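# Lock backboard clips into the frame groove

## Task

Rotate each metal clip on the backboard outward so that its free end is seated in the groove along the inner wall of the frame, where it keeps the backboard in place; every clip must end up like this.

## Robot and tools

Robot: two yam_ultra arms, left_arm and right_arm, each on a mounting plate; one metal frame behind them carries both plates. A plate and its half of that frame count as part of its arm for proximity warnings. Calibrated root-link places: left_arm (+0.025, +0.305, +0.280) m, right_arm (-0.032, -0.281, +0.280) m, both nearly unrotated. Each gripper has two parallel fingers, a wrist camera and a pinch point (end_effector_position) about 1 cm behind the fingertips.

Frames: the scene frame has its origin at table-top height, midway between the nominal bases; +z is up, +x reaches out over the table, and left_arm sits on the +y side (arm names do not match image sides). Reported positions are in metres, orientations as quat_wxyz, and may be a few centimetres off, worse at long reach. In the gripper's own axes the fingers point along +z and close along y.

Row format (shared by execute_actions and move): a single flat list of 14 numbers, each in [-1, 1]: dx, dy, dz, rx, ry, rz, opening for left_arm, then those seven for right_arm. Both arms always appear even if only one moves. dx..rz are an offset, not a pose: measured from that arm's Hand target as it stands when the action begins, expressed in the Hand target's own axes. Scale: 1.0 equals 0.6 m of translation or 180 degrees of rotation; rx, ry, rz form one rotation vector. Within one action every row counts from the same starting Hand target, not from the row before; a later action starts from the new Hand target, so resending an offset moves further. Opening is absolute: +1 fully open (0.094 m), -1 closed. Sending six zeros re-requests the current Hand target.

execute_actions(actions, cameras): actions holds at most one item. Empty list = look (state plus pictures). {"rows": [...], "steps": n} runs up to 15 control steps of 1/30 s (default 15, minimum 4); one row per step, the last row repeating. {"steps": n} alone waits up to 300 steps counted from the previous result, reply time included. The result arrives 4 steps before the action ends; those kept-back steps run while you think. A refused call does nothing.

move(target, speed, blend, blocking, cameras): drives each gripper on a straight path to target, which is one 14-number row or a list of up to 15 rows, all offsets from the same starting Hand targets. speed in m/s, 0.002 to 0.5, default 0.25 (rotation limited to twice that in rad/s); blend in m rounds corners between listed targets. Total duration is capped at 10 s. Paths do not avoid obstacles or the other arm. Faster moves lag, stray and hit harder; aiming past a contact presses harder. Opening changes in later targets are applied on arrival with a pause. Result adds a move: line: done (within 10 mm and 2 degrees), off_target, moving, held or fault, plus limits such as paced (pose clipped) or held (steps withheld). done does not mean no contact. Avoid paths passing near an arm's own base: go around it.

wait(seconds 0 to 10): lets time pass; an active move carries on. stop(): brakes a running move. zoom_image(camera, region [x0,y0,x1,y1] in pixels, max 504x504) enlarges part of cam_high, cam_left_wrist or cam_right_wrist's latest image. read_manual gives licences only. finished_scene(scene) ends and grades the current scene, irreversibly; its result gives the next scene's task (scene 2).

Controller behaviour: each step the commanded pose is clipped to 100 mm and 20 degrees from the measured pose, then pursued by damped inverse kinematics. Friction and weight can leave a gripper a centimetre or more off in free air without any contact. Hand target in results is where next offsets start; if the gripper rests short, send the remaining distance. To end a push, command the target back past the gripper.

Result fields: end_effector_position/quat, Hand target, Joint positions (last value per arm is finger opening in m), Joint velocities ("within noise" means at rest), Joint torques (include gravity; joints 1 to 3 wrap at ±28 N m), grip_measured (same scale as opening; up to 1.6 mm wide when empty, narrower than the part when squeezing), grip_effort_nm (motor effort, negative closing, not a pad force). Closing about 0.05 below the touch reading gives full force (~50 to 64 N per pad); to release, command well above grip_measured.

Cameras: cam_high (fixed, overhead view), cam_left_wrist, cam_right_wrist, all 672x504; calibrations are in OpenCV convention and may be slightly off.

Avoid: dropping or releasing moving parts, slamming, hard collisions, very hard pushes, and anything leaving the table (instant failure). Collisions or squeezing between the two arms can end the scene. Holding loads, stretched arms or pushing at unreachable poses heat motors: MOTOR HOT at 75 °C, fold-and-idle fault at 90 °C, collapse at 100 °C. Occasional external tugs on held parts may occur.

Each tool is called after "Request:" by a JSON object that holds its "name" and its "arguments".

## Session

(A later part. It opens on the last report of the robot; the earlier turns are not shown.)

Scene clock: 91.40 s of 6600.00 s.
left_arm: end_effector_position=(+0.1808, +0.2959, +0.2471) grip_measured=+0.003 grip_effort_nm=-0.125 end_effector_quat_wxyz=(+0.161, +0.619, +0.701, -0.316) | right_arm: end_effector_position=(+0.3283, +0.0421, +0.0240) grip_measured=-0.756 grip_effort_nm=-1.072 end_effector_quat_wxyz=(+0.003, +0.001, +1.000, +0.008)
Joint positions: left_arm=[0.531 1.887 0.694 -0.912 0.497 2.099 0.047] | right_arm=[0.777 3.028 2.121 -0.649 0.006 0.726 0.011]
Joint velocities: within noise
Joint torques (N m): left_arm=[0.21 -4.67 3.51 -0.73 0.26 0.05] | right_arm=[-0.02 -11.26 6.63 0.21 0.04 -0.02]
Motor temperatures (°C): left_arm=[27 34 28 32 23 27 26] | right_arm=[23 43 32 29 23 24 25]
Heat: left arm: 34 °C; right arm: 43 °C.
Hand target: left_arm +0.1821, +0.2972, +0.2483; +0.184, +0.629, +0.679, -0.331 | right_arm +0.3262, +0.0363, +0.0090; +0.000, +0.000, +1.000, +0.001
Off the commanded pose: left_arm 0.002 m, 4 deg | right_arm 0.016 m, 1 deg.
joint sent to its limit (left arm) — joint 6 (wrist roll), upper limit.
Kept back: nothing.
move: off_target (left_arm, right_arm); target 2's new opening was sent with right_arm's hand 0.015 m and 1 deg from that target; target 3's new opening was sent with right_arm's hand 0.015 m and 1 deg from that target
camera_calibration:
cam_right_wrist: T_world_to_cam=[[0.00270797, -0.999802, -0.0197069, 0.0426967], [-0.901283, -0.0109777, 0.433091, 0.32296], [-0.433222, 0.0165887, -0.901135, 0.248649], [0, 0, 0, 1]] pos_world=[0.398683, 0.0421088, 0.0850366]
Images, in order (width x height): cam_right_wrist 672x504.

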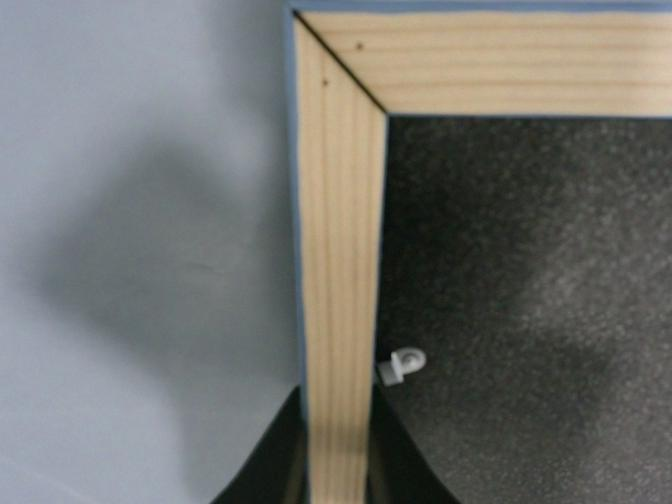

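Request:
{"name": "move", "arguments": {"target": [[0,0,0,0,0,0,0,0,0,-0.01,0,0,0,0.0],[0,0,0,0,0,0,0,0,0,-0.12,0,0,0,0.0],[0,0,0,0,0,0,0,-0.0707,-0.1428,-0.11,0,0,-0.25,-0.3]], "speed": [0.08,0.12,0.2], "cameras": ["cam_right_wrist"]}}

Scene clock: 96.40 s of 6600.00 s.
left_arm: end_effector_position=(+0.1808, +0.2959, +0.2471) grip_measured=+0.003 grip_effort_nm=-0.120 end_effector_quat_wxyz=(+0.161, +0.619, +0.701, -0.316) | right_arm: end_effector_position=(+0.3598, -0.0510, +0.0631) grip_measured=-0.299 grip_effort_nm=-0.115 end_effector_quat_wxyz=(-0.016, -0.382, +0.924, +0.002)
Joint positions: left_arm=[0.531 1.887 0.694 -0.912 0.497 2.099 0.047] | right_arm=[0.578 2.836 1.882 -0.646 0.006 -0.258 0.033]
Joint velocities: within noise
Joint torques (N m): left_arm=[0.21 -4.68 3.48 -0.73 0.27 0.05] | right_arm=[-0.12 -16.83 3.79 0.2 0.07 -0.07]
Motor temperatures (°C): left_arm=[27 34 28 32 23 27 26] | right_arm=[23 44 32 28 23 24 25]
Heat: left arm: 34 °C; right arm: 44 °C.
Hand target: left_arm +0.1822, +0.2972, +0.2483; +0.184, +0.629, +0.679, -0.331 | right_arm +0.3685, -0.0495, +0.0750; +0.000, -0.383, +0.924, +0.000
Off the commanded pose: left_arm 0.002 m, 4 deg | right_arm 0.015 m, 2 deg.
joint sent to its limit (left arm) — joint 6 (wrist roll), upper limit.
Kept back: nothing.
move: off_target (left_arm, right_arm); target 3's new opening was sent with right_arm's hand 0.015 m and 2 deg from that target
camera_calibration:
cam_right_wrist: T_world_to_cam=[[0.708426, -0.705528, -0.0190447, -0.288587], [-0.618607, -0.633687, 0.464506, 0.197958], [-0.339791, -0.317287, -0.885365, 0.247415], [0, 0, 0, 1]] pos_world=[0.410971, 0.000338528, 0.121604]
Images, in order (width x height): cam_right_wrist 672x504.

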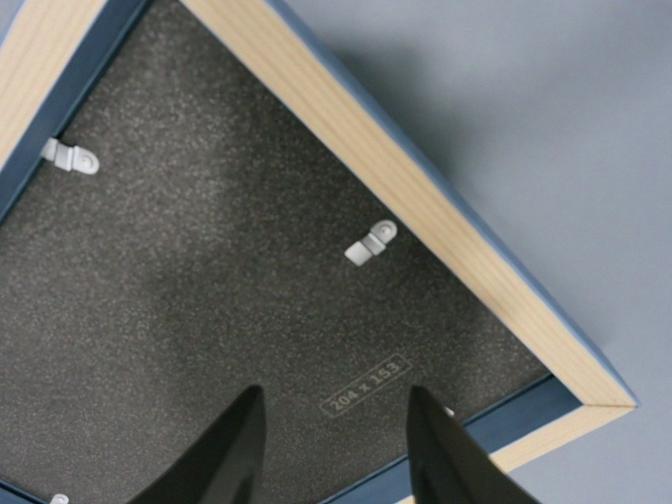

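Request:
{"name": "execute_actions", "arguments": {"actions": [], "cameras": ["cam_right_wrist"]}}

Request:
{"name": "zoom_image", "arguments": {"camera": "cam_right_wrist", "region": [200, 150, 500, 450]}}

Scene clock: 97.27 s of 6600.00 s.
left_arm: end_effector_position=(+0.1808, +0.2959, +0.2471) grip_measured=+0.003 grip_effort_nm=-0.120 end_effector_quat_wxyz=(+0.161, +0.619, +0.701, -0.316) | right_arm: end_effector_position=(+0.3599, -0.0509, +0.0631) grip_measured=-0.299 grip_effort_nm=-0.115 end_effector_quat_wxyz=(-0.016, -0.382, +0.924, +0.002)
Joint positions: left_arm=[0.531 1.887 0.694 -0.912 0.497 2.099 0.047] | right_arm=[0.578 2.836 1.882 -0.646 0.006 -0.259 0.033]
Joint velocities: within noise
Joint torques (N m): left_arm=[0.21 -4.67 3.51 -0.73 0.27 0.04] | right_arm=[-0.24 -16.7 3.64 0.2 0.08 -0.05]
Motor temperatures (°C): left_arm=[27 34 28 32 23 27 26] | right_arm=[23 44 32 28 23 24 25]
Heat: left arm: 34 °C; right arm: 44 °C.
Hand target: left_arm +0.1822, +0.2973, +0.2483; +0.184, +0.629, +0.679, -0.331 | right_arm +0.3685, -0.0495, +0.0750; +0.000, -0.383, +0.924, +0.000
Off the commanded pose: left_arm 0.002 m, 4 deg | right_arm 0.015 m, 2 deg.
Steps of this call (1-26: nothing new was sent). Readings (end_effector_position of left_arm | right_arm):
1: (+0.1808, +0.2959, +0.2471) | (+0.3598, -0.0510, +0.0631)
2: (+0.1808, +0.2959, +0.2471) | (+0.3599, -0.0509, +0.0631)
4: (+0.1808, +0.2959, +0.2471) | (+0.3599, -0.0509, +0.0631)
8: (+0.1808, +0.2959, +0.2471) | (+0.3599, -0.0509, +0.0631)
26: the state above
camera_calibration:
cam_right_wrist: T_world_to_cam=[[0.708698, -0.705258, -0.0189564, -0.288702], [-0.61852, -0.634014, 0.464176, 0.198013], [-0.339382, -0.317235, -0.88554, 0.247322], [0, 0, 0, 1]] pos_world=[0.411014, 0.000393437, 0.121628]
Images, in order (width x height): cam_right_wrist 672x504.

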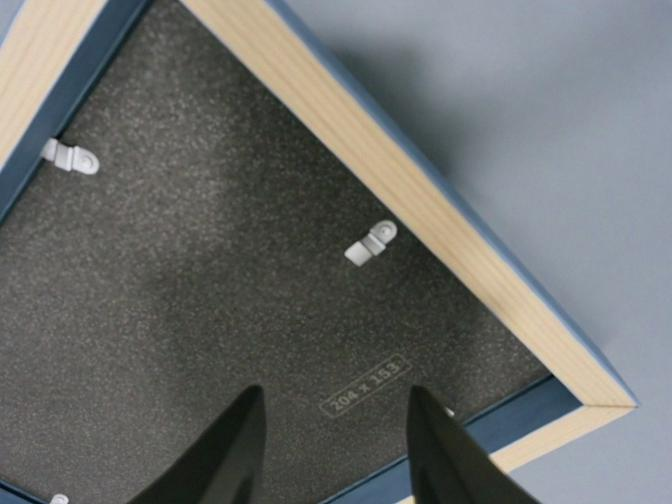

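Scaled by 1.680 from the camera's 672x504 image, which has a finer 960x720 frame.

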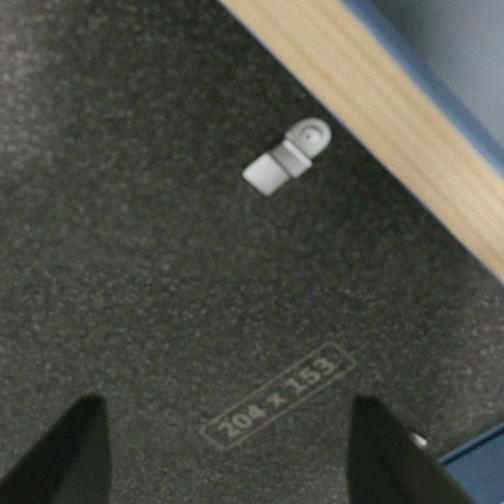

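Request:
{"name": "move", "arguments": {"target": [0,0,0,0,0,0,0,-0.0077,-0.0077,0.0583,0,0,0,-0.6], "speed": 0.1, "cameras": ["cam_right_wrist"]}}

Scene clock: 99.03 s of 6600.00 s.
left_arm: end_effector_position=(+0.1808, +0.2959, +0.2471) grip_measured=+0.003 grip_effort_nm=-0.120 end_effector_quat_wxyz=(+0.161, +0.619, +0.701, -0.316) | right_arm: end_effector_position=(+0.3743, -0.0455, +0.0507) grip_measured=-0.599 grip_effort_nm=-0.120 end_effector_quat_wxyz=(+0.003, -0.383, +0.924, +0.004)
Joint positions: left_arm=[0.531 1.887 0.694 -0.912 0.497 2.099 0.047] | right_arm=[0.572 2.892 1.948 -0.617 0.006 -0.266 0.019]
Joint velocities: within noise
Joint torques (N m): left_arm=[0.21 -4.67 3.47 -0.74 0.27 0.04] | right_arm=[-0.47 -11.59 6.67 0.18 0.11 -0.08]
Motor temperatures (°C): left_arm=[27 34 28 32 23 27 26] | right_arm=[23 44 32 28 23 24 25]
Heat: left arm: 34 °C; right arm: 44 °C.
Hand target: left_arm +0.1822, +0.2973, +0.2483; +0.184, +0.629, +0.679, -0.331 | right_arm +0.3751, -0.0495, +0.0400; +0.000, -0.382, +0.924, +0.000
Off the commanded pose: left_arm 0.002 m, 4 deg | right_arm 0.011 m, 1 deg.
joint sent to its limit (left arm) — joint 6 (wrist roll), upper limit.
Kept back: nothing.
move: off_target (left_arm, right_arm)
camera_calibration:
cam_right_wrist: T_world_to_cam=[[0.710138, -0.704006, -0.00888132, -0.296331], [-0.632558, -0.643505, 0.431012, 0.222657], [-0.30915, -0.30046, -0.902303, 0.233337], [0, 0, 0, 1]] pos_world=[0.423416, 0.00477041, 0.111942]
Images, in order (width x height): cam_right_wrist 672x504.

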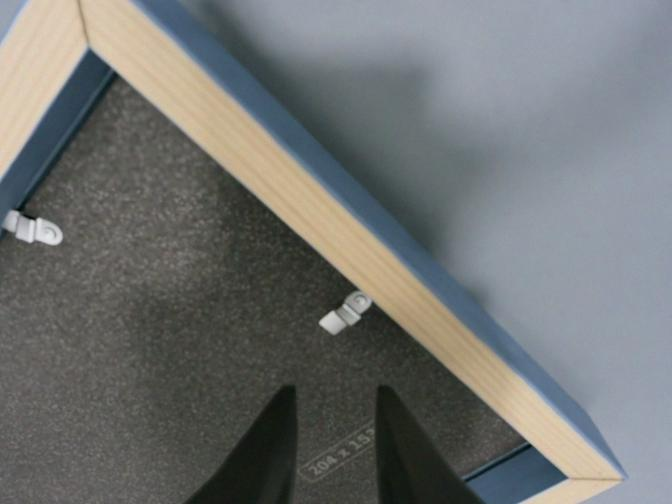

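Request:
{"name": "move", "arguments": {"target": [0,0,0,0,0,0,0,0.0071,-0.0023,0.0467,0,0,0,-0.6], "speed": 0.08, "cameras": ["cam_right_wrist"]}}

Request:
{"name": "zoom_image", "arguments": {"camera": "cam_right_wrist", "region": [220, 300, 440, 500]}}

Scene clock: 100.13 s of 6600.00 s.
left_arm: end_effector_position=(+0.1808, +0.2959, +0.2471) grip_measured=+0.003 grip_effort_nm=-0.120 end_effector_quat_wxyz=(+0.161, +0.619, +0.701, -0.316) | right_arm: end_effector_position=(+0.3736, -0.0485, +0.0246) grip_measured=-0.599 grip_effort_nm=-0.105 end_effector_quat_wxyz=(+0.004, -0.383, +0.924, +0.004)
Joint positions: left_arm=[0.531 1.887 0.694 -0.912 0.497 2.099 0.047] | right_arm=[0.567 2.965 1.983 -0.578 0.006 -0.273 0.019]
Joint velocities: within noise
Joint torques (N m): left_arm=[0.23 -4.7 3.52 -0.73 0.26 0.05] | right_arm=[-0.28 -11.23 6.5 0.24 0.07 -0.08]
Motor temperatures (°C): left_arm=[27 34 28 32 23 27 26] | right_arm=[23 44 32 28 23 24 25]
Heat: left arm: 34 °C; right arm: 44 °C.
Hand target: left_arm +0.1822, +0.2973, +0.2483; +0.184, +0.629, +0.679, -0.331 | right_arm +0.3731, -0.0535, +0.0119; +0.000, -0.383, +0.924, +0.000
Off the commanded pose: left_arm 0.002 m, 4 deg | right_arm 0.014 m, 1 deg.
joint sent to its limit (left arm) — joint 6 (wrist roll), upper limit.
Kept back: nothing.
move: off_target (left_arm, right_arm)
camera_calibration:
cam_right_wrist: T_world_to_cam=[[0.710942, -0.703198, -0.00861821, -0.298495], [-0.632118, -0.644354, 0.43039, 0.231289], [-0.308202, -0.300534, -0.902602, 0.20825], [0, 0, 0, 1]] pos_world=[0.422597, 0.00171749, 0.08585]
Images, in order (width x height): cam_right_wrist 672x504.

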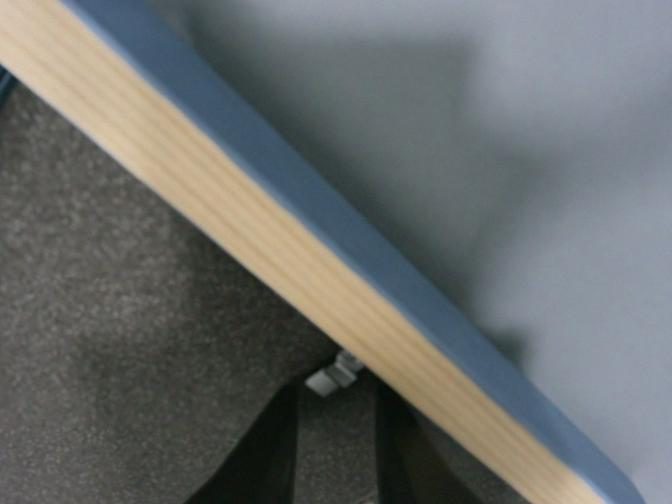

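Scaled by 2.291 from the camera's 672x504 image, which has a finer 960x720 frame.

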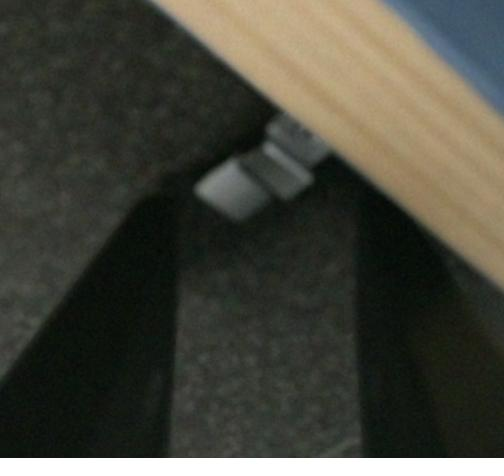

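Request:
{"name": "move", "arguments": {"target": [[0,0,0,0,0,0,0,0,0,-0.03,0,0,0,-0.6],[0,0,0,0,0,0,0,-0.0075,0.0075,-0.03,0,0,0,-0.6],[0,0,0,0,0,0,0,-0.0075,0.0075,0.0,0,0,0,-0.6]], "speed": 0.08, "cameras": ["cam_right_wrist"]}}

Request:
{"name": "zoom_image", "arguments": {"camera": "cam_right_wrist", "region": [220, 300, 440, 500]}}

Scene clock: 101.47 s of 6600.00 s.
left_arm: end_effector_position=(+0.1807, +0.2959, +0.2472) grip_measured=+0.003 grip_effort_nm=-0.115 end_effector_quat_wxyz=(+0.161, +0.619, +0.701, -0.316) | right_arm: end_effector_position=(+0.3769, -0.0467, +0.0243) grip_measured=-0.599 grip_effort_nm=-0.110 end_effector_quat_wxyz=(+0.006, -0.382, +0.924, +0.004)
Joint positions: left_arm=[0.531 1.887 0.694 -0.913 0.497 2.099 0.047] | right_arm=[0.567 2.975 2.006 -0.585 0.006 -0.271 0.019]
Joint velocities: within noise
Joint torques (N m): left_arm=[0.23 -4.67 3.51 -0.73 0.27 0.05] | right_arm=[0.5 -11.18 6.94 0.15 0.07 0.03]
Motor temperatures (°C): left_arm=[27 34 28 32 23 27 26] | right_arm=[23 44 32 28 23 24 25]
Heat: left arm: 34 °C; right arm: 44 °C.
Hand target: left_arm +0.1821, +0.2972, +0.2483; +0.184, +0.629, +0.679, -0.332 | right_arm +0.3730, -0.0472, +0.0118; +0.000, -0.382, +0.924, +0.000
Off the commanded pose: left_arm 0.002 m, 4 deg | right_arm 0.013 m, 1 deg.
joint sent to its limit (left arm) — joint 6 (wrist roll), upper limit.
Kept back: nothing.
move: off_target (left_arm, right_arm)
camera_calibration:
cam_right_wrist: T_world_to_cam=[[0.709585, -0.704583, -0.00718421, -0.299133], [-0.635375, -0.644227, 0.425759, 0.23609], [-0.304611, -0.297548, -0.904808, 0.208425], [0, 0, 0, 1]] pos_world=[0.425755, 0.00334812, 0.0859185]
Images, in order (width x height): cam_right_wrist 672x504.

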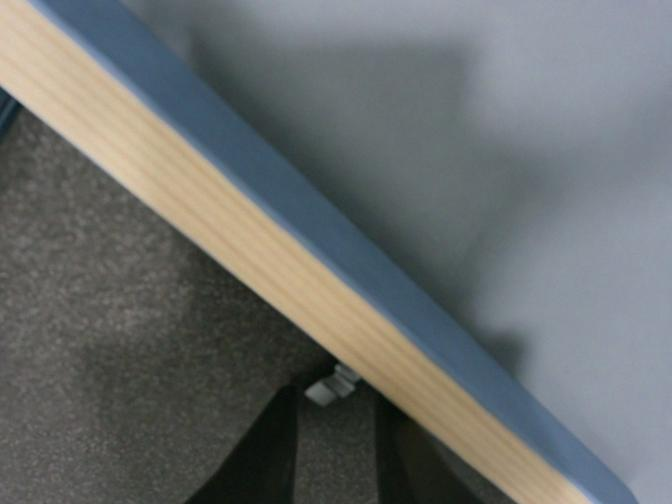

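Scaled by 2.291 from the camera's 672x504 image, which has a finer 960x720 frame.

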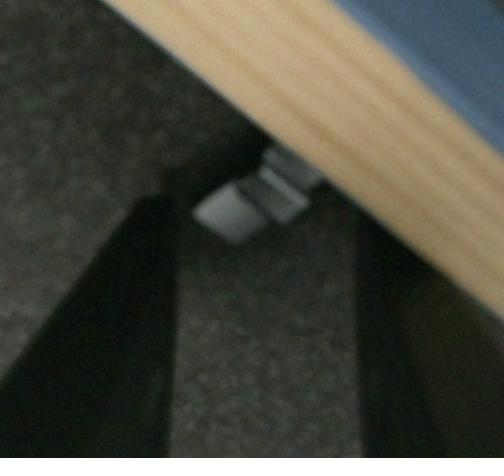

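Request:
{"name": "move", "arguments": {"target": [[0,0,0,0,0,0,0,0,0,0,0,0,0,-0.8],[0,0,0,0,0,0,0,0,0,0,0,0,0,-0.87]], "speed": 0.08, "cameras": ["cam_right_wrist"]}}

Request:
{"name": "zoom_image", "arguments": {"camera": "cam_right_wrist", "region": [220, 300, 440, 500]}}

Scene clock: 103.63 s of 6600.00 s.
left_arm: end_effector_position=(+0.1807, +0.2959, +0.2472) grip_measured=+0.003 grip_effort_nm=-0.120 end_effector_quat_wxyz=(+0.161, +0.619, +0.701, -0.316) | right_arm: end_effector_position=(+0.3770, -0.0467, +0.0242) grip_measured=-0.868 grip_effort_nm=-0.125 end_effector_quat_wxyz=(+0.006, -0.382, +0.924, +0.004)
Joint positions: left_arm=[0.531 1.887 0.694 -0.913 0.497 2.099 0.047] | right_arm=[0.567 2.976 2.006 -0.585 0.007 -0.271 0.006]
Joint velocities: within noise
Joint torques (N m): left_arm=[0.21 -4.68 3.49 -0.72 0.26 0.04] | right_arm=[0.58 -11.37 6.89 0.14 0.07 0.04]
Motor temperatures (°C): left_arm=[27 34 28 32 23 27 26] | right_arm=[23 44 32 28 23 24 25]
Heat: left arm: 34 °C; right arm: 44 °C.
Hand target: left_arm +0.1821, +0.2972, +0.2483; +0.184, +0.629, +0.679, -0.332 | right_arm +0.3731, -0.0472, +0.0119; +0.000, -0.382, +0.924, +0.000
Off the commanded pose: left_arm 0.002 m, 4 deg | right_arm 0.013 m, 1 deg.
joint sent to its limit (left arm) — joint 6 (wrist roll), upper limit.
Kept back: nothing.
move: off_target (left_arm, right_arm); target 2's new opening was sent with right_arm's hand 0.013 m and 1 deg from that target
camera_calibration:
cam_right_wrist: T_world_to_cam=[[0.709583, -0.704589, -0.00681718, -0.299211], [-0.635458, -0.644082, 0.425854, 0.236166], [-0.304443, -0.297847, -0.904766, 0.208256], [0, 0, 0, 1]] pos_world=[0.42579, 0.00331836, 0.0858112]
Images, in order (width x height): cam_right_wrist 672x504.

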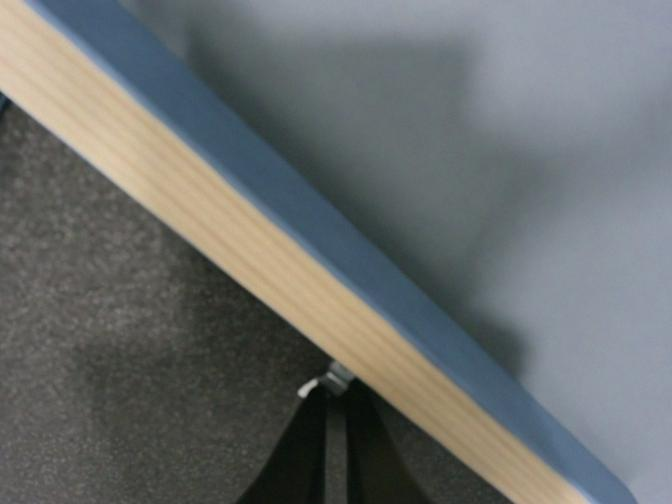

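Scaled by 2.291 from the camera's 672x504 image, which has a finer 960x720 frame.

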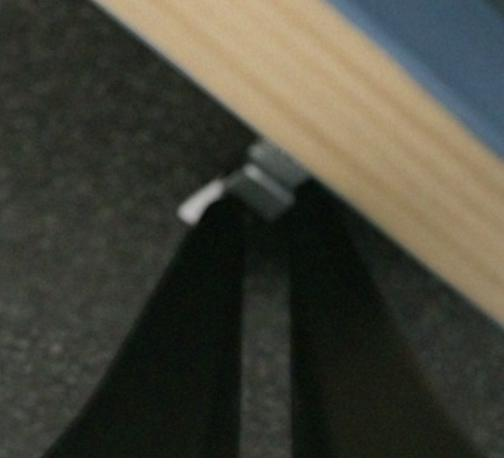

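Request:
{"name": "move", "arguments": {"target": [[0,0,0,0,0,0,0,0,0,0,0,0,0,-0.55],[0,0,0,0,0,0,0,0,0,0.012,0,0,0,-0.55]], "speed": 0.08, "cameras": ["cam_right_wrist"]}}

Request:
{"name": "zoom_image", "arguments": {"camera": "cam_right_wrist", "region": [220, 300, 440, 500]}}

Scene clock: 105.30 s of 6600.00 s.
left_arm: end_effector_position=(+0.1807, +0.2959, +0.2472) grip_measured=+0.003 grip_effort_nm=-0.115 end_effector_quat_wxyz=(+0.161, +0.619, +0.701, -0.316) | right_arm: end_effector_position=(+0.3766, -0.0468, +0.0230) grip_measured=-0.552 grip_effort_nm=0.051 end_effector_quat_wxyz=(+0.002, -0.382, +0.924, +0.004)
Joint positions: left_arm=[0.531 1.887 0.694 -0.913 0.497 2.099 0.047] | right_arm=[0.567 2.986 2.024 -0.601 0.006 -0.27 0.021]
Joint velocities: within noise
Joint torques (N m): left_arm=[0.24 -4.67 3.51 -0.73 0.27 0.04] | right_arm=[0.64 -10.47 6.71 0.37 0.1 0.02]
Motor temperatures (°C): left_arm=[27 34 28 32 23 27 26] | right_arm=[23 43 32 28 23 24 25]
Heat: left arm: 34 °C; right arm: 43 °C.
Hand target: left_arm +0.1821, +0.2972, +0.2483; +0.184, +0.629, +0.679, -0.332 | right_arm +0.3731, -0.0472, +0.0048; +0.000, -0.382, +0.924, +0.000
Off the commanded pose: left_arm 0.002 m, 4 deg | right_arm 0.019 m, 0 deg.
joint sent to its limit (left arm) — joint 6 (wrist roll), upper limit.
Kept back: nothing.
move: off_target (left_arm, right_arm)
camera_calibration:
cam_right_wrist: T_world_to_cam=[[0.709066, -0.705073, -0.00983937, -0.298724], [-0.632568, -0.642192, 0.432952, 0.235196], [-0.311582, -0.300768, -0.901363, 0.20953], [0, 0, 0, 1]] pos_world=[0.425878, 0.00343826, 0.0840953]
Images, in order (width x height): cam_right_wrist 672x504.

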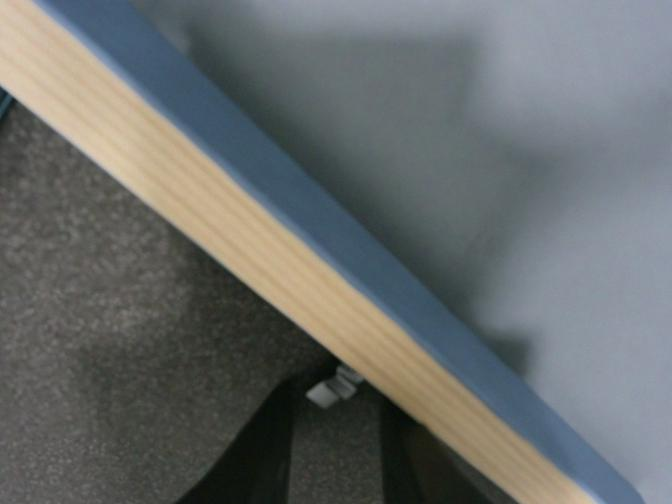

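Scaled by 2.291 from the camera's 672x504 image, which has a finer 960x720 frame.

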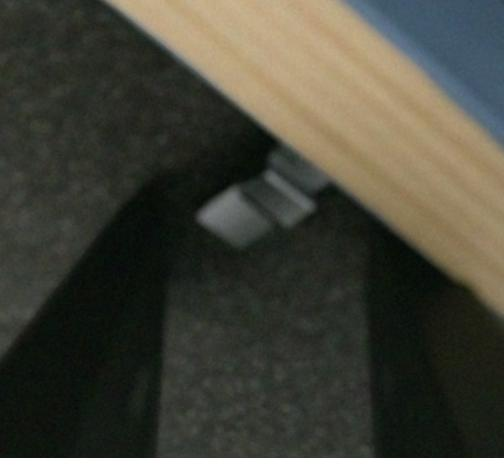

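Request:
{"name": "move", "arguments": {"target": [[0,0,0,0,0,0,0,0,0,0,0,0,0,-0.7],[0,0,0,0,0,0,0,0,0,0,0,0,0,-0.8]], "speed": 0.08, "cameras": ["cam_right_wrist"]}}

Request:
{"name": "zoom_image", "arguments": {"camera": "cam_right_wrist", "region": [220, 300, 440, 500]}}

Scene clock: 107.43 s of 6600.00 s.
left_arm: end_effector_position=(+0.1807, +0.2959, +0.2472) grip_measured=+0.003 grip_effort_nm=-0.120 end_effector_quat_wxyz=(+0.161, +0.619, +0.701, -0.316) | right_arm: end_effector_position=(+0.3797, -0.0452, +0.0235) grip_measured=-0.798 grip_effort_nm=-0.120 end_effector_quat_wxyz=(+0.008, -0.382, +0.924, +0.004)
Joint positions: left_arm=[0.531 1.887 0.694 -0.913 0.497 2.099 0.047] | right_arm=[0.567 2.987 2.029 -0.594 0.007 -0.27 0.009]
Joint velocities: within noise
Joint torques (N m): left_arm=[0.21 -4.68 3.48 -0.73 0.27 0.04] | right_arm=[0.47 -10.61 6.28 0.29 0.07 0]
Motor temperatures (°C): left_arm=[27 34 28 32 23 27 26] | right_arm=[23 43 32 28 23 24 25]
Heat: left arm: 34 °C; right arm: 43 °C.
Hand target: left_arm +0.1821, +0.2972, +0.2483; +0.184, +0.629, +0.679, -0.332 | right_arm +0.3732, -0.0472, +0.0048; +0.001, -0.383, +0.924, +0.000
Off the commanded pose: left_arm 0.002 m, 4 deg | right_arm 0.020 m, 1 deg.
joint sent to its limit (left arm) — joint 6 (wrist roll), upper limit.
Kept back: nothing.
move: off_target (left_arm, right_arm); target 2's new opening was sent with right_arm's hand 0.019 m and 1 deg from that target
camera_calibration:
cam_right_wrist: T_world_to_cam=[[0.709032, -0.705153, -0.00573709, -0.299958], [-0.637039, -0.643989, 0.423626, 0.239783], [-0.302416, -0.296709, -0.905819, 0.20825], [0, 0, 0, 1]] pos_world=[0.428409, 0.00469109, 0.085338]
Images, in order (width x height): cam_right_wrist 672x504.

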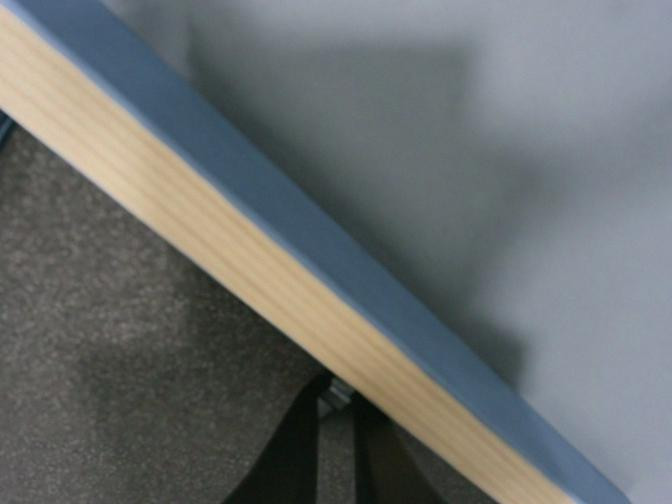

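Scaled by 2.291 from the camera's 672x504 image, which has a finer 960x720 frame.

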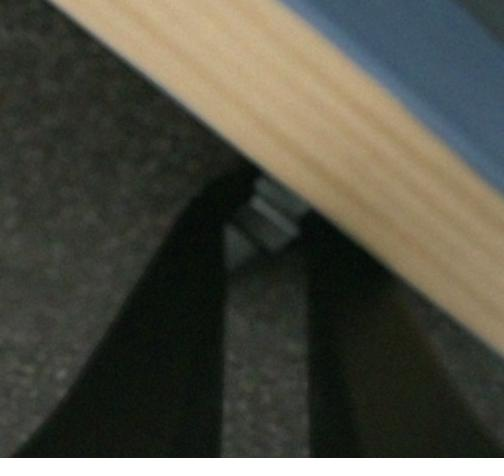

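Request:
{"name": "move", "arguments": {"target": [[0,0,0,0,0,0,0,0,0,0,0,0,0,-0.5],[0,0,0,0,0,0,0,0.0065,0.0105,-0.058,0,0,0.25,-0.5]], "speed": [0.08,0.2], "cameras": ["cam_right_wrist"]}}

Request:
{"name": "zoom_image", "arguments": {"camera": "cam_right_wrist", "region": [220, 200, 440, 400]}}

Scene clock: 111.53 s of 6600.00 s.
left_arm: end_effector_position=(+0.1807, +0.2959, +0.2472) grip_measured=+0.003 grip_effort_nm=-0.120 end_effector_quat_wxyz=(+0.161, +0.619, +0.701, -0.316) | right_arm: end_effector_position=(+0.3642, -0.0485, +0.0279) grip_measured=-0.502 grip_effort_nm=0.042 end_effector_quat_wxyz=(-0.005, +0.000, +1.000, +0.003)
Joint positions: left_arm=[0.531 1.887 0.694 -0.913 0.497 2.099 0.047] | right_arm=[0.576 2.939 1.939 -0.575 0.004 0.523 0.023]
Joint velocities: within noise
Joint torques (N m): left_arm=[0.21 -4.68 3.47 -0.73 0.27 0.03] | right_arm=[0.61 -16.61 3.6 0.03 0.1 0.12]
Motor temperatures (°C): left_arm=[27 34 28 32 23 27 26] | right_arm=[23 44 32 28 23 24 25]
Heat: left arm: 34 °C; right arm: 44 °C.
Hand target: left_arm +0.1821, +0.2972, +0.2483; +0.184, +0.629, +0.679, -0.332 | right_arm +0.3659, -0.0455, +0.0395; +0.000, +0.000, +1.000, +0.001
Off the commanded pose: left_arm 0.002 m, 4 deg | right_arm 0.012 m, 1 deg.
joint sent to its limit (left arm) — joint 6 (wrist roll), upper limit.
Kept back: nothing.
move: off_target (left_arm, right_arm)
camera_calibration:
cam_right_wrist: T_world_to_cam=[[0.00427911, -0.999949, -0.00918952, -0.0487985], [-0.893582, -0.00794867, 0.448829, 0.349474], [-0.448879, 0.006291, -0.89357, 0.274238], [0, 0, 0, 1]] pos_world=[0.435592, -0.0477434, 0.0877479]
Images, in order (width x height): cam_right_wrist 672x504.

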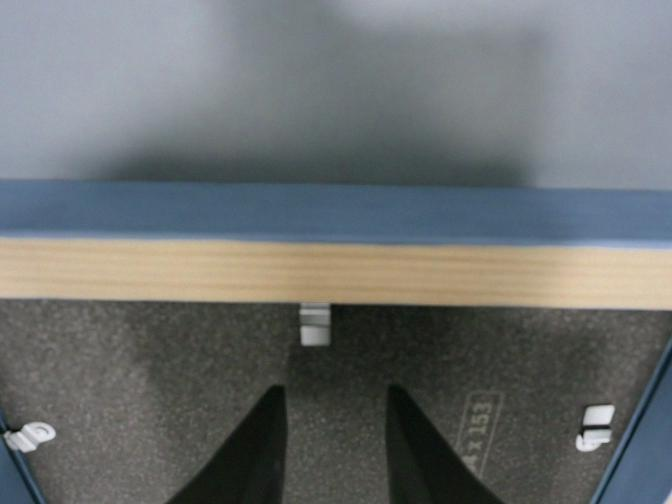

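Scaled by 2.291 from the camera's 672x504 image, which has a finer 960x720 frame.

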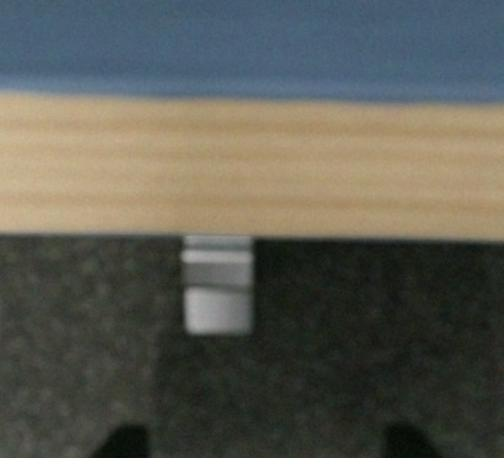

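Request:
{"name": "move", "arguments": {"target": [[0,0,0,0,0,0,0,-0.009,0.006,0.0,0,0,0,-0.6],[0,0,0,0,0,0,0,-0.009,0.006,0.045,0,0,0,-0.6]], "speed": 0.08, "cameras": ["cam_right_wrist"]}}

Request:
{"name": "zoom_image", "arguments": {"camera": "cam_right_wrist", "region": [220, 300, 440, 500]}}

Scene clock: 113.63 s of 6600.00 s.
left_arm: end_effector_position=(+0.1807, +0.2959, +0.2472) grip_measured=+0.003 grip_effort_nm=-0.120 end_effector_quat_wxyz=(+0.161, +0.619, +0.701, -0.316) | right_arm: end_effector_position=(+0.3760, -0.0417, +0.0244) grip_measured=-0.599 grip_effort_nm=-0.110 end_effector_quat_wxyz=(+0.004, +0.002, +1.000, +0.008)
Joint positions: left_arm=[0.531 1.887 0.694 -0.913 0.497 2.099 0.047] | right_arm=[0.576 2.981 2.019 -0.593 0.004 0.526 0.019]
Joint velocities: within noise
Joint torques (N m): left_arm=[0.2 -4.67 3.51 -0.73 0.27 0.04] | right_arm=[0.7 -11.62 6.52 0.14 0.13 0.01]
Motor temperatures (°C): left_arm=[27 34 28 32 23 27 26] | right_arm=[23 44 32 28 23 24 25]
Heat: left arm: 34 °C; right arm: 44 °C.
Hand target: left_arm +0.1821, +0.2972, +0.2483; +0.184, +0.629, +0.679, -0.332 | right_arm +0.3714, -0.0419, +0.0126; +0.000, +0.000, +1.000, +0.001
Off the commanded pose: left_arm 0.002 m, 4 deg | right_arm 0.013 m, 1 deg.
joint sent to its limit (left arm) — joint 6 (wrist roll), upper limit.
Kept back: nothing.
move: off_target (left_arm, right_arm)
camera_calibration:
cam_right_wrist: T_world_to_cam=[[0.000821567, -0.999811, -0.019418, -0.0404778], [-0.901466, -0.00914556, 0.432754, 0.364959], [-0.43285, 0.0171491, -0.901303, 0.270947], [0, 0, 0, 1]] pos_world=[0.44631, -0.0417789, 0.0854818]
Images, in order (width x height): cam_right_wrist 672x504.

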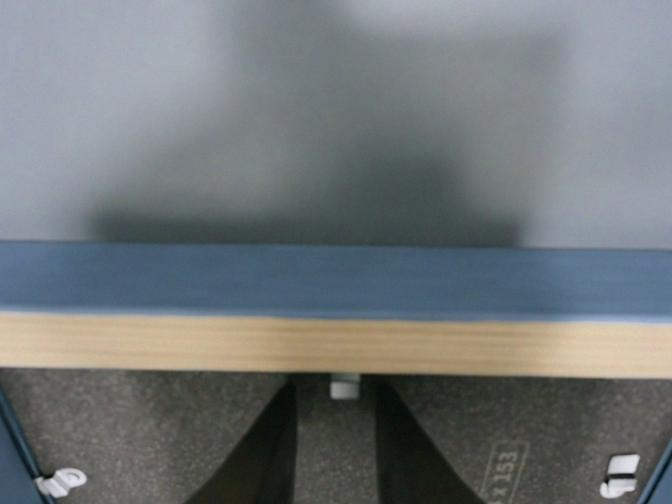

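Scaled by 2.291 from the camera's 672x504 image, which has a finer 960x720 frame.

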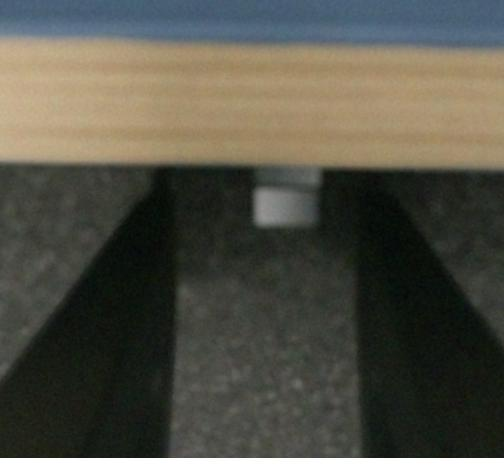

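Request:
{"name": "move", "arguments": {"target": [[0,0,0,0,0,0,0,0,-0.003,0.008,0,0,0,-0.6],[0,0,0,0,0,0,0,0,-0.003,0.008,0,0,0,-0.9]], "speed": 0.08, "cameras": ["cam_right_wrist"]}}

Request:
{"name": "zoom_image", "arguments": {"camera": "cam_right_wrist", "region": [220, 300, 440, 500]}}

Scene clock: 115.07 s of 6600.00 s.
left_arm: end_effector_position=(+0.1807, +0.2959, +0.2472) grip_measured=+0.003 grip_effort_nm=-0.120 end_effector_quat_wxyz=(+0.161, +0.619, +0.701, -0.316) | right_arm: end_effector_position=(+0.3768, -0.0414, +0.0235) grip_measured=-0.897 grip_effort_nm=-0.208 end_effector_quat_wxyz=(+0.005, +0.002, +1.000, +0.008)
Joint positions: left_arm=[0.531 1.887 0.694 -0.913 0.497 2.099 0.047] | right_arm=[0.576 2.985 2.024 -0.591 0.005 0.526 0.005]
Joint velocities: within noise
Joint torques (N m): left_arm=[0.23 -4.7 3.48 -0.73 0.26 0.04] | right_arm=[0.59 -11.03 6.28 0.26 0.09 0.02]
Motor temperatures (°C): left_arm=[27 33 27 32 23 27 26] | right_arm=[23 44 32 28 23 24 25]
Heat: left arm: 33 °C; right arm: 44 °C.
Hand target: left_arm +0.1821, +0.2972, +0.2483; +0.184, +0.629, +0.679, -0.332 | right_arm +0.3712, -0.0438, +0.0077; +0.000, +0.000, +1.000, +0.000
Off the commanded pose: left_arm 0.002 m, 4 deg | right_arm 0.017 m, 1 deg.
joint sent to its limit (left arm) — joint 6 (wrist roll), upper limit.
Kept back: nothing.
move: off_target (left_arm, right_arm); target 2's new opening was sent with right_arm's hand 0.016 m and 1 deg from that target
camera_calibration:
cam_right_wrist: T_world_to_cam=[[0.000823049, -0.999808, -0.0195665, -0.0402256], [-0.902569, -0.00916701, 0.430448, 0.366604], [-0.430545, 0.0173059, -0.902403, 0.269623], [0, 0, 0, 1]] pos_world=[0.447003, -0.0415233, 0.0847176]
Images, in order (width x height): cam_right_wrist 672x504.

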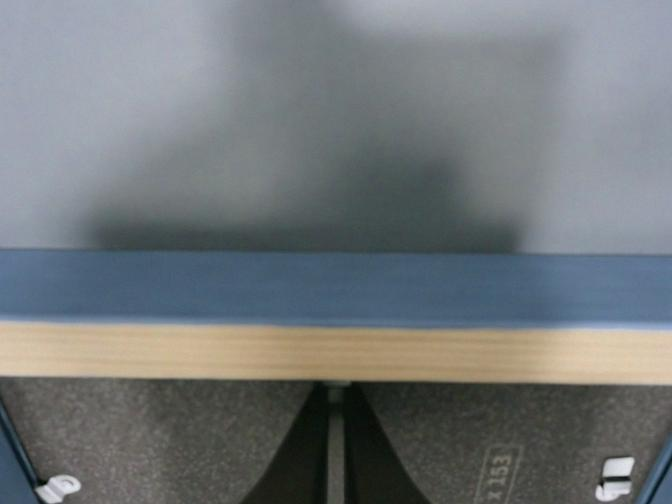

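Scaled by 2.291 from the camera's 672x504 image, which has a finer 960x720 frame.

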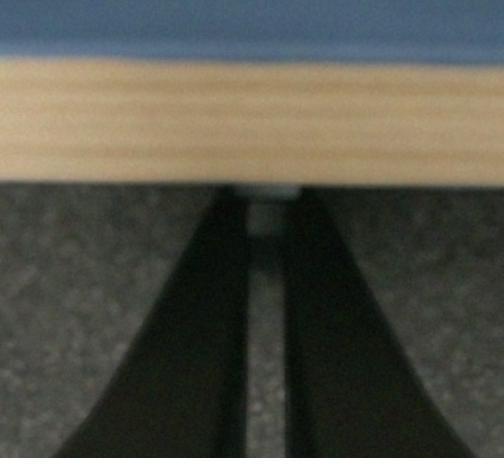

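Request:
{"name": "move", "arguments": {"target": [0,0,0,0,0,0,0,0,0,0,0,0,0,-1], "speed": 0.08, "cameras": ["cam_right_wrist"]}}

Request:
{"name": "zoom_image", "arguments": {"camera": "cam_right_wrist", "region": [280, 340, 400, 450]}}

Scene clock: 117.77 s of 6600.00 s.
left_arm: end_effector_position=(+0.1807, +0.2959, +0.2472) grip_measured=+0.003 grip_effort_nm=-0.125 end_effector_quat_wxyz=(+0.161, +0.619, +0.701, -0.316) | right_arm: end_effector_position=(+0.3766, -0.0420, +0.0234) grip_measured=-0.987 grip_effort_nm=-0.725 end_effector_quat_wxyz=(+0.005, +0.002, +1.000, +0.006)
Joint positions: left_arm=[0.531 1.887 0.694 -0.913 0.497 2.099 0.047] | right_arm=[0.576 2.985 2.024 -0.593 0.007 0.526 0.001]
Joint velocities: within noise
Joint torques (N m): left_arm=[0.23 -4.68 3.49 -0.73 0.26 0.04] | right_arm=[0.5 -11.06 6.27 0.25 0.09 0.02]
Motor temperatures (°C): left_arm=[27 33 27 32 23 27 26] | right_arm=[23 44 32 28 23 24 25]
Heat: left arm: 33 °C; right arm: 44 °C.
Hand target: left_arm +0.1821, +0.2972, +0.2483; +0.184, +0.629, +0.679, -0.332 | right_arm +0.3712, -0.0437, +0.0077; +0.000, +0.000, +1.000, +0.001
Off the commanded pose: left_arm 0.002 m, 4 deg | right_arm 0.017 m, 1 deg.
joint sent to its limit (left arm) — joint 6 (wrist roll), upper limit.
Kept back: nothing.
move: off_target (left_arm, right_arm)
camera_calibration:
cam_right_wrist: T_world_to_cam=[[0.000423279, -0.999862, -0.0166356, -0.0407361], [-0.90235, -0.00755193, 0.430939, 0.366389], [-0.431005, 0.0148287, -0.902228, 0.2696], [0, 0, 0, 1]] pos_world=[0.446827, -0.0419613, 0.0846714]
Images, in order (width x height): cam_right_wrist 672x504.

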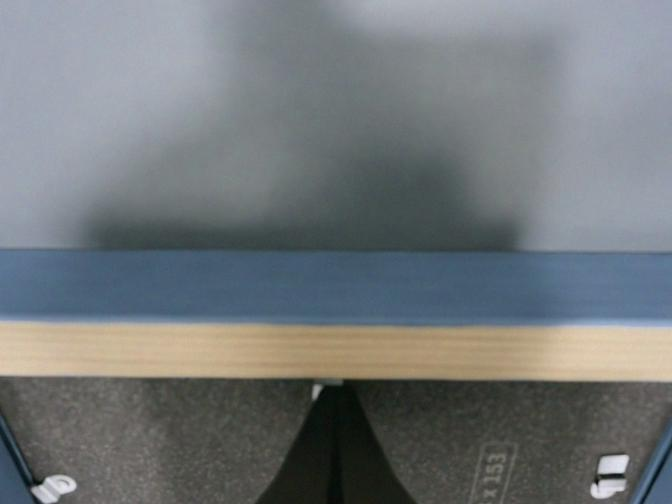

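Scaled by 4.200 from the camera's 672x504 image, which has a finer 960x720 frame.

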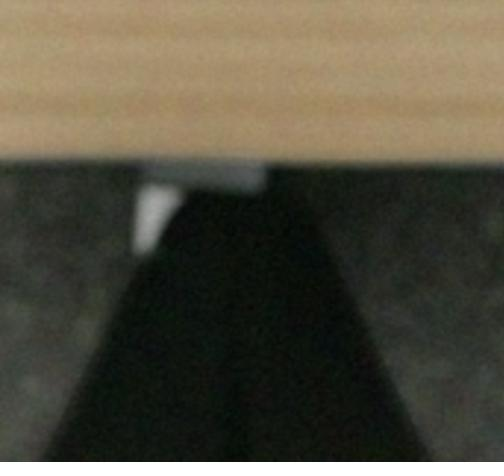

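Request:
{"name": "move", "arguments": {"target": [[0,0,0,0,0,0,0,0,0,-0.0,0,0,0,-0.6],[0,0,0,0,0,0,0,0,0,-0.05,0,0,0,-0.6],[0,0,0,0,0,0,0,0.009,0.0,-0.05,0,0,0,-0.6],[0,0,0,0,0,0,0,0.009,0.0,0.0,0,0,0,-0.6]], "speed": 0.08, "cameras": ["cam_right_wrist"]}}

Request:
{"name": "zoom_image", "arguments": {"camera": "cam_right_wrist", "region": [220, 300, 440, 500]}}

Scene clock: 120.03 s of 6600.00 s.
left_arm: end_effector_position=(+0.1807, +0.2959, +0.2472) grip_measured=+0.003 grip_effort_nm=-0.120 end_effector_quat_wxyz=(+0.161, +0.619, +0.701, -0.316) | right_arm: end_effector_position=(+0.3708, -0.0436, +0.0230) grip_measured=-0.601 grip_effort_nm=0.046 end_effector_quat_wxyz=(+0.003, +0.001, +1.000, +0.005)
Joint positions: left_arm=[0.531 1.887 0.694 -0.913 0.497 2.099 0.047] | right_arm=[0.58 2.968 1.982 -0.571 0.009 0.528 0.019]
Joint velocities: within noise
Joint torques (N m): left_arm=[0.21 -4.68 3.49 -0.73 0.26 0.05] | right_arm=[0.64 -10.78 6.31 0.25 0.08 0.03]
Motor temperatures (°C): left_arm=[27 33 27 32 23 27 26] | right_arm=[23 45 32 28 23 24 25]
Heat: left arm: 33 °C; right arm: 45 °C.
Hand target: left_arm +0.1821, +0.2972, +0.2483; +0.184, +0.629, +0.679, -0.332 | right_arm +0.3660, -0.0436, +0.0078; +0.000, +0.000, +1.000, +0.001
Off the commanded pose: left_arm 0.002 m, 4 deg | right_arm 0.016 m, 1 deg.
joint sent to its limit (left arm) — joint 6 (wrist roll), upper limit.
Kept back: nothing.
move: off_target (left_arm, right_arm)
camera_calibration:
cam_right_wrist: T_world_to_cam=[[0.00232444, -0.999904, -0.0136475, -0.0431033], [-0.901389, -0.00800451, 0.432936, 0.360902], [-0.433004, 0.0112954, -0.901321, 0.267309], [0, 0, 0, 1]] pos_world=[0.441159, -0.0432297, 0.0840958]
Images, in order (width x height): cam_right_wrist 672x504.

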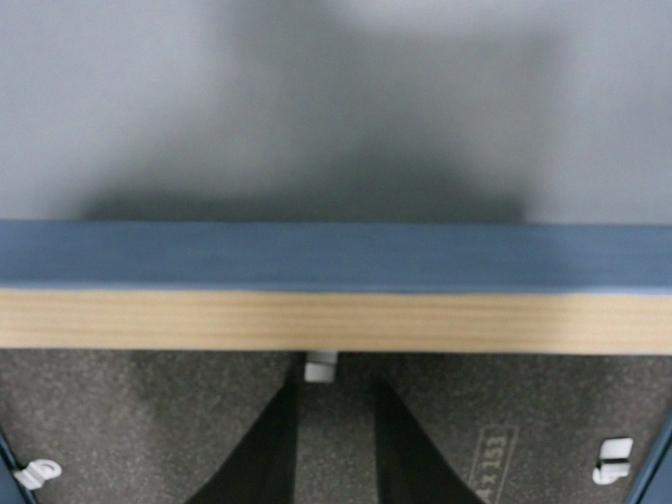

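Scaled by 2.291 from the camera's 672x504 image, which has a finer 960x720 frame.

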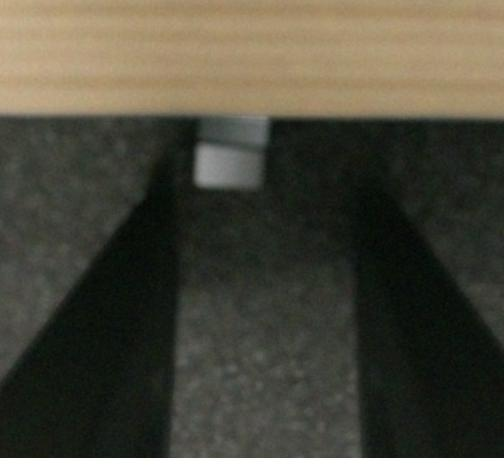

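Request:
{"name": "move", "arguments": {"target": [0,0,0,0,0,0,0,0,0,0.012,0,0,0,-0.6], "speed": 0.08, "cameras": ["cam_right_wrist"]}}

Scene clock: 120.97 s of 6600.00 s.
left_arm: end_effector_position=(+0.1807, +0.2959, +0.2472) grip_measured=+0.003 grip_effort_nm=-0.110 end_effector_quat_wxyz=(+0.161, +0.619, +0.701, -0.316) | right_arm: end_effector_position=(+0.3744, -0.0415, +0.0227) grip_measured=-0.601 grip_effort_nm=0.042 end_effector_quat_wxyz=(+0.007, +0.001, +1.000, +0.007)
Joint positions: left_arm=[0.531 1.887 0.694 -0.913 0.497 2.099 0.047] | right_arm=[0.58 2.976 1.999 -0.571 0.009 0.529 0.019]
Joint velocities: within noise
Joint torques (N m): left_arm=[0.2 -4.68 3.49 -0.73 0.27 0.04] | right_arm=[0.57 -9.87 6.12 0.34 0.07 0.05]
Motor temperatures (°C): left_arm=[27 33 27 32 23 27 26] | right_arm=[23 45 32 28 23 24 25]
Heat: left arm: 33 °C; right arm: 45 °C.
Hand target: left_arm +0.1821, +0.2972, +0.2483; +0.184, +0.629, +0.679, -0.332 | right_arm +0.3659, -0.0437, +0.0006; +0.000, +0.000, +1.000, +0.001
Off the commanded pose: left_arm 0.002 m, 4 deg | right_arm 0.024 m, 1 deg.
joint sent to its limit (left arm) — joint 6 (wrist roll), upper limit.
Kept back: nothing.
move: off_target (left_arm, right_arm)
camera_calibration:
cam_right_wrist: T_world_to_cam=[[0.00156345, -0.999832, -0.0182395, -0.0406148], [-0.904791, -0.00918173, 0.425757, 0.365723], [-0.425853, 0.0158373, -0.904654, 0.266122], [0, 0, 0, 1]] pos_world=[0.444295, -0.0414646, 0.0842984]
Images, in order (width x height): cam_right_wrist 672x504.

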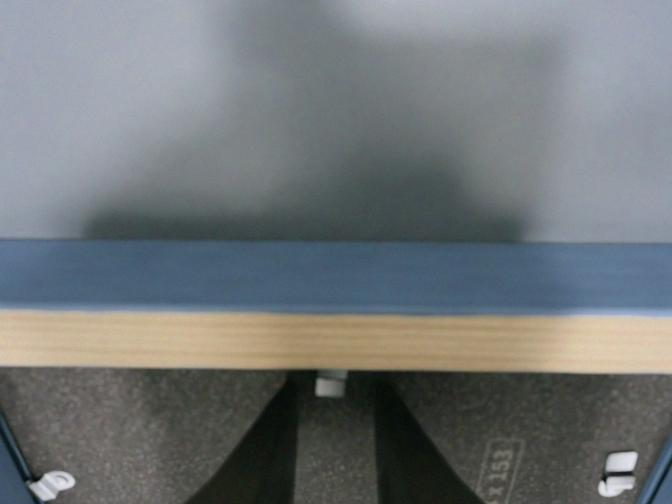

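Request:
{"name": "move", "arguments": {"target": [[0,0,0,0,0,0,0,0,0,0,0,0,0,-0.85],[0,0,0,0,0,0,0,0,0,0,0,0,0,-1]], "speed": 0.08, "cameras": ["cam_right_wrist"]}}

Request:
{"name": "zoom_image", "arguments": {"camera": "cam_right_wrist", "region": [280, 340, 400, 450]}}

Scene clock: 123.10 s of 6600.00 s.
left_arm: end_effector_position=(+0.1807, +0.2959, +0.2472) grip_measured=+0.003 grip_effort_nm=-0.120 end_effector_quat_wxyz=(+0.161, +0.619, +0.701, -0.316) | right_arm: end_effector_position=(+0.3768, -0.0401, +0.0233) grip_measured=-0.987 grip_effort_nm=-0.730 end_effector_quat_wxyz=(+0.011, +0.002, +1.000, +0.009)
Joint positions: left_arm=[0.531 1.887 0.694 -0.913 0.497 2.099 0.047] | right_arm=[0.58 2.978 2.005 -0.569 0.009 0.529 0.001]
Joint velocities: within noise
Joint torques (N m): left_arm=[0.21 -4.68 3.49 -0.73 0.27 0.04] | right_arm=[0.65 -10.09 5.67 0.33 0.06 0]
Motor temperatures (°C): left_arm=[27 33 27 32 23 27 26] | right_arm=[23 44 32 28 23 24 25]
Heat: left arm: 33 °C; right arm: 44 °C.
Hand target: left_arm +0.1821, +0.2972, +0.2483; +0.184, +0.629, +0.679, -0.332 | right_arm +0.3659, -0.0437, +0.0006; +0.000, +0.000, +1.000, +0.000
Off the commanded pose: left_arm 0.002 m, 4 deg | right_arm 0.025 m, 2 deg.
joint sent to its limit (left arm) — joint 6 (wrist roll), upper limit.
Kept back: nothing.
move: off_target (left_arm, right_arm); target 2's new opening was sent with right_arm's hand 0.024 m and 1 deg from that target
camera_calibration:
cam_right_wrist: T_world_to_cam=[[0.00121141, -0.999756, -0.0220695, -0.0389896], [-0.907582, -0.0103656, 0.419748, 0.368778], [-0.419874, 0.0195214, -0.907373, 0.265694], [0, 0, 0, 1]] pos_world=[0.446301, -0.0403442, 0.0854291]
Images, in order (width x height): cam_right_wrist 672x504.

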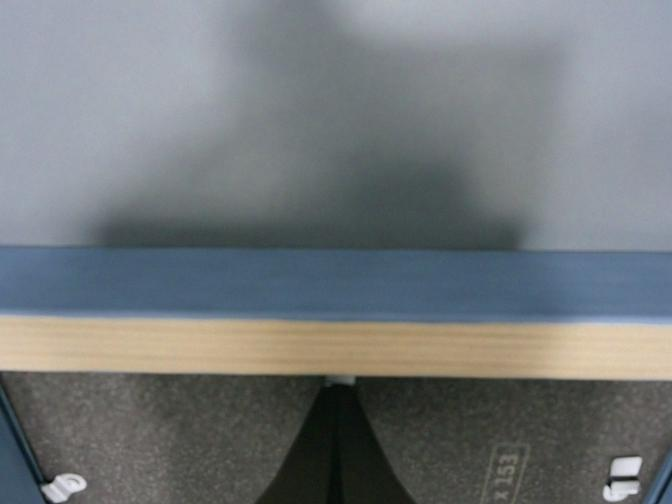

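Scaled by 4.200 from the camera's 672x504 image, which has a finer 960x720 frame.

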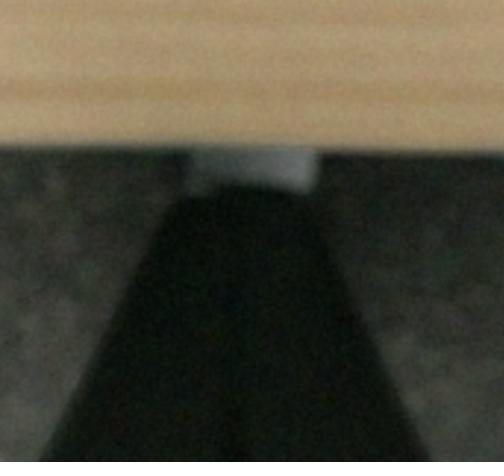

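Request:
{"name": "move", "arguments": {"target": [[0,0,0,0,0,0,0,0,0,-0.11,0,0,0,-0.9],[0,0,0,0,0,0,0,0,0.066,-0.11,0,0,0,0.15]], "speed": 0.15, "cameras": ["cam_right_wrist"]}}

Scene clock: 126.13 s of 6600.00 s.
left_arm: end_effector_position=(+0.1807, +0.2959, +0.2472) grip_measured=+0.003 grip_effort_nm=-0.120 end_effector_quat_wxyz=(+0.161, +0.619, +0.701, -0.316) | right_arm: end_effector_position=(+0.3717, +0.0039, +0.0806) grip_measured=+0.148 grip_effort_nm=0.037 end_effector_quat_wxyz=(+0.014, -0.004, +1.000, +0.014)
Joint positions: left_arm=[0.531 1.887 0.694 -0.913 0.497 2.099 0.047] | right_arm=[0.663 2.873 2.049 -0.708 0.007 0.6 0.054]
Joint velocities: within noise
Joint torques (N m): left_arm=[0.21 -4.67 3.51 -0.73 0.27 0.04] | right_arm=[-0.12 -11.75 6.75 0.02 0.09 0.03]
Motor temperatures (°C): left_arm=[27 33 27 32 23 27 26] | right_arm=[23 44 32 28 23 24 25]
Heat: left arm: 33 °C; right arm: 44 °C.
Hand target: left_arm +0.1821, +0.2972, +0.2483; +0.184, +0.629, +0.679, -0.332 | right_arm +0.3659, -0.0039, +0.0667; +0.000, +0.000, +1.000, +0.001
Off the commanded pose: left_arm 0.002 m, 4 deg | right_arm 0.017 m, 2 deg.
joint sent to its limit (left arm) — joint 6 (wrist roll), upper limit.
Kept back: nothing.
move: off_target (left_arm, right_arm); target 2's new opening was sent with right_arm's hand 0.017 m and 2 deg from that target
camera_calibration:
cam_right_wrist: T_world_to_cam=[[0.0135326, -0.999437, -0.0306926, 0.00235531], [-0.909939, -0.0250342, 0.413986, 0.341956], [-0.414522, 0.0223261, -0.909766, 0.312879], [0, 0, 0, 1]] pos_world=[0.440822, 0.00392923, 0.143154]
Images, in order (width x height): cam_right_wrist 672x504.

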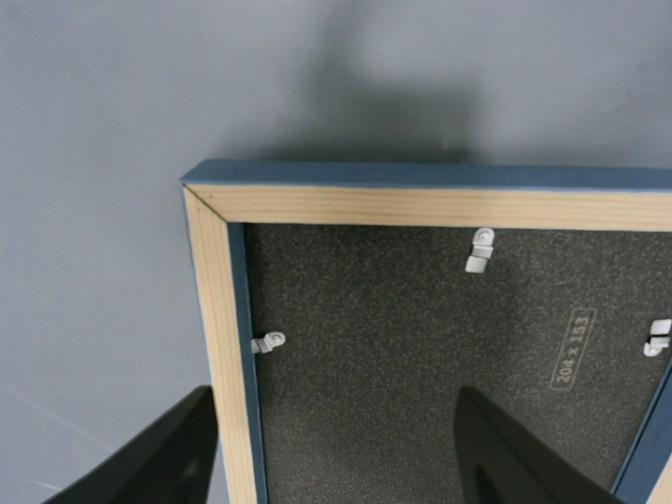

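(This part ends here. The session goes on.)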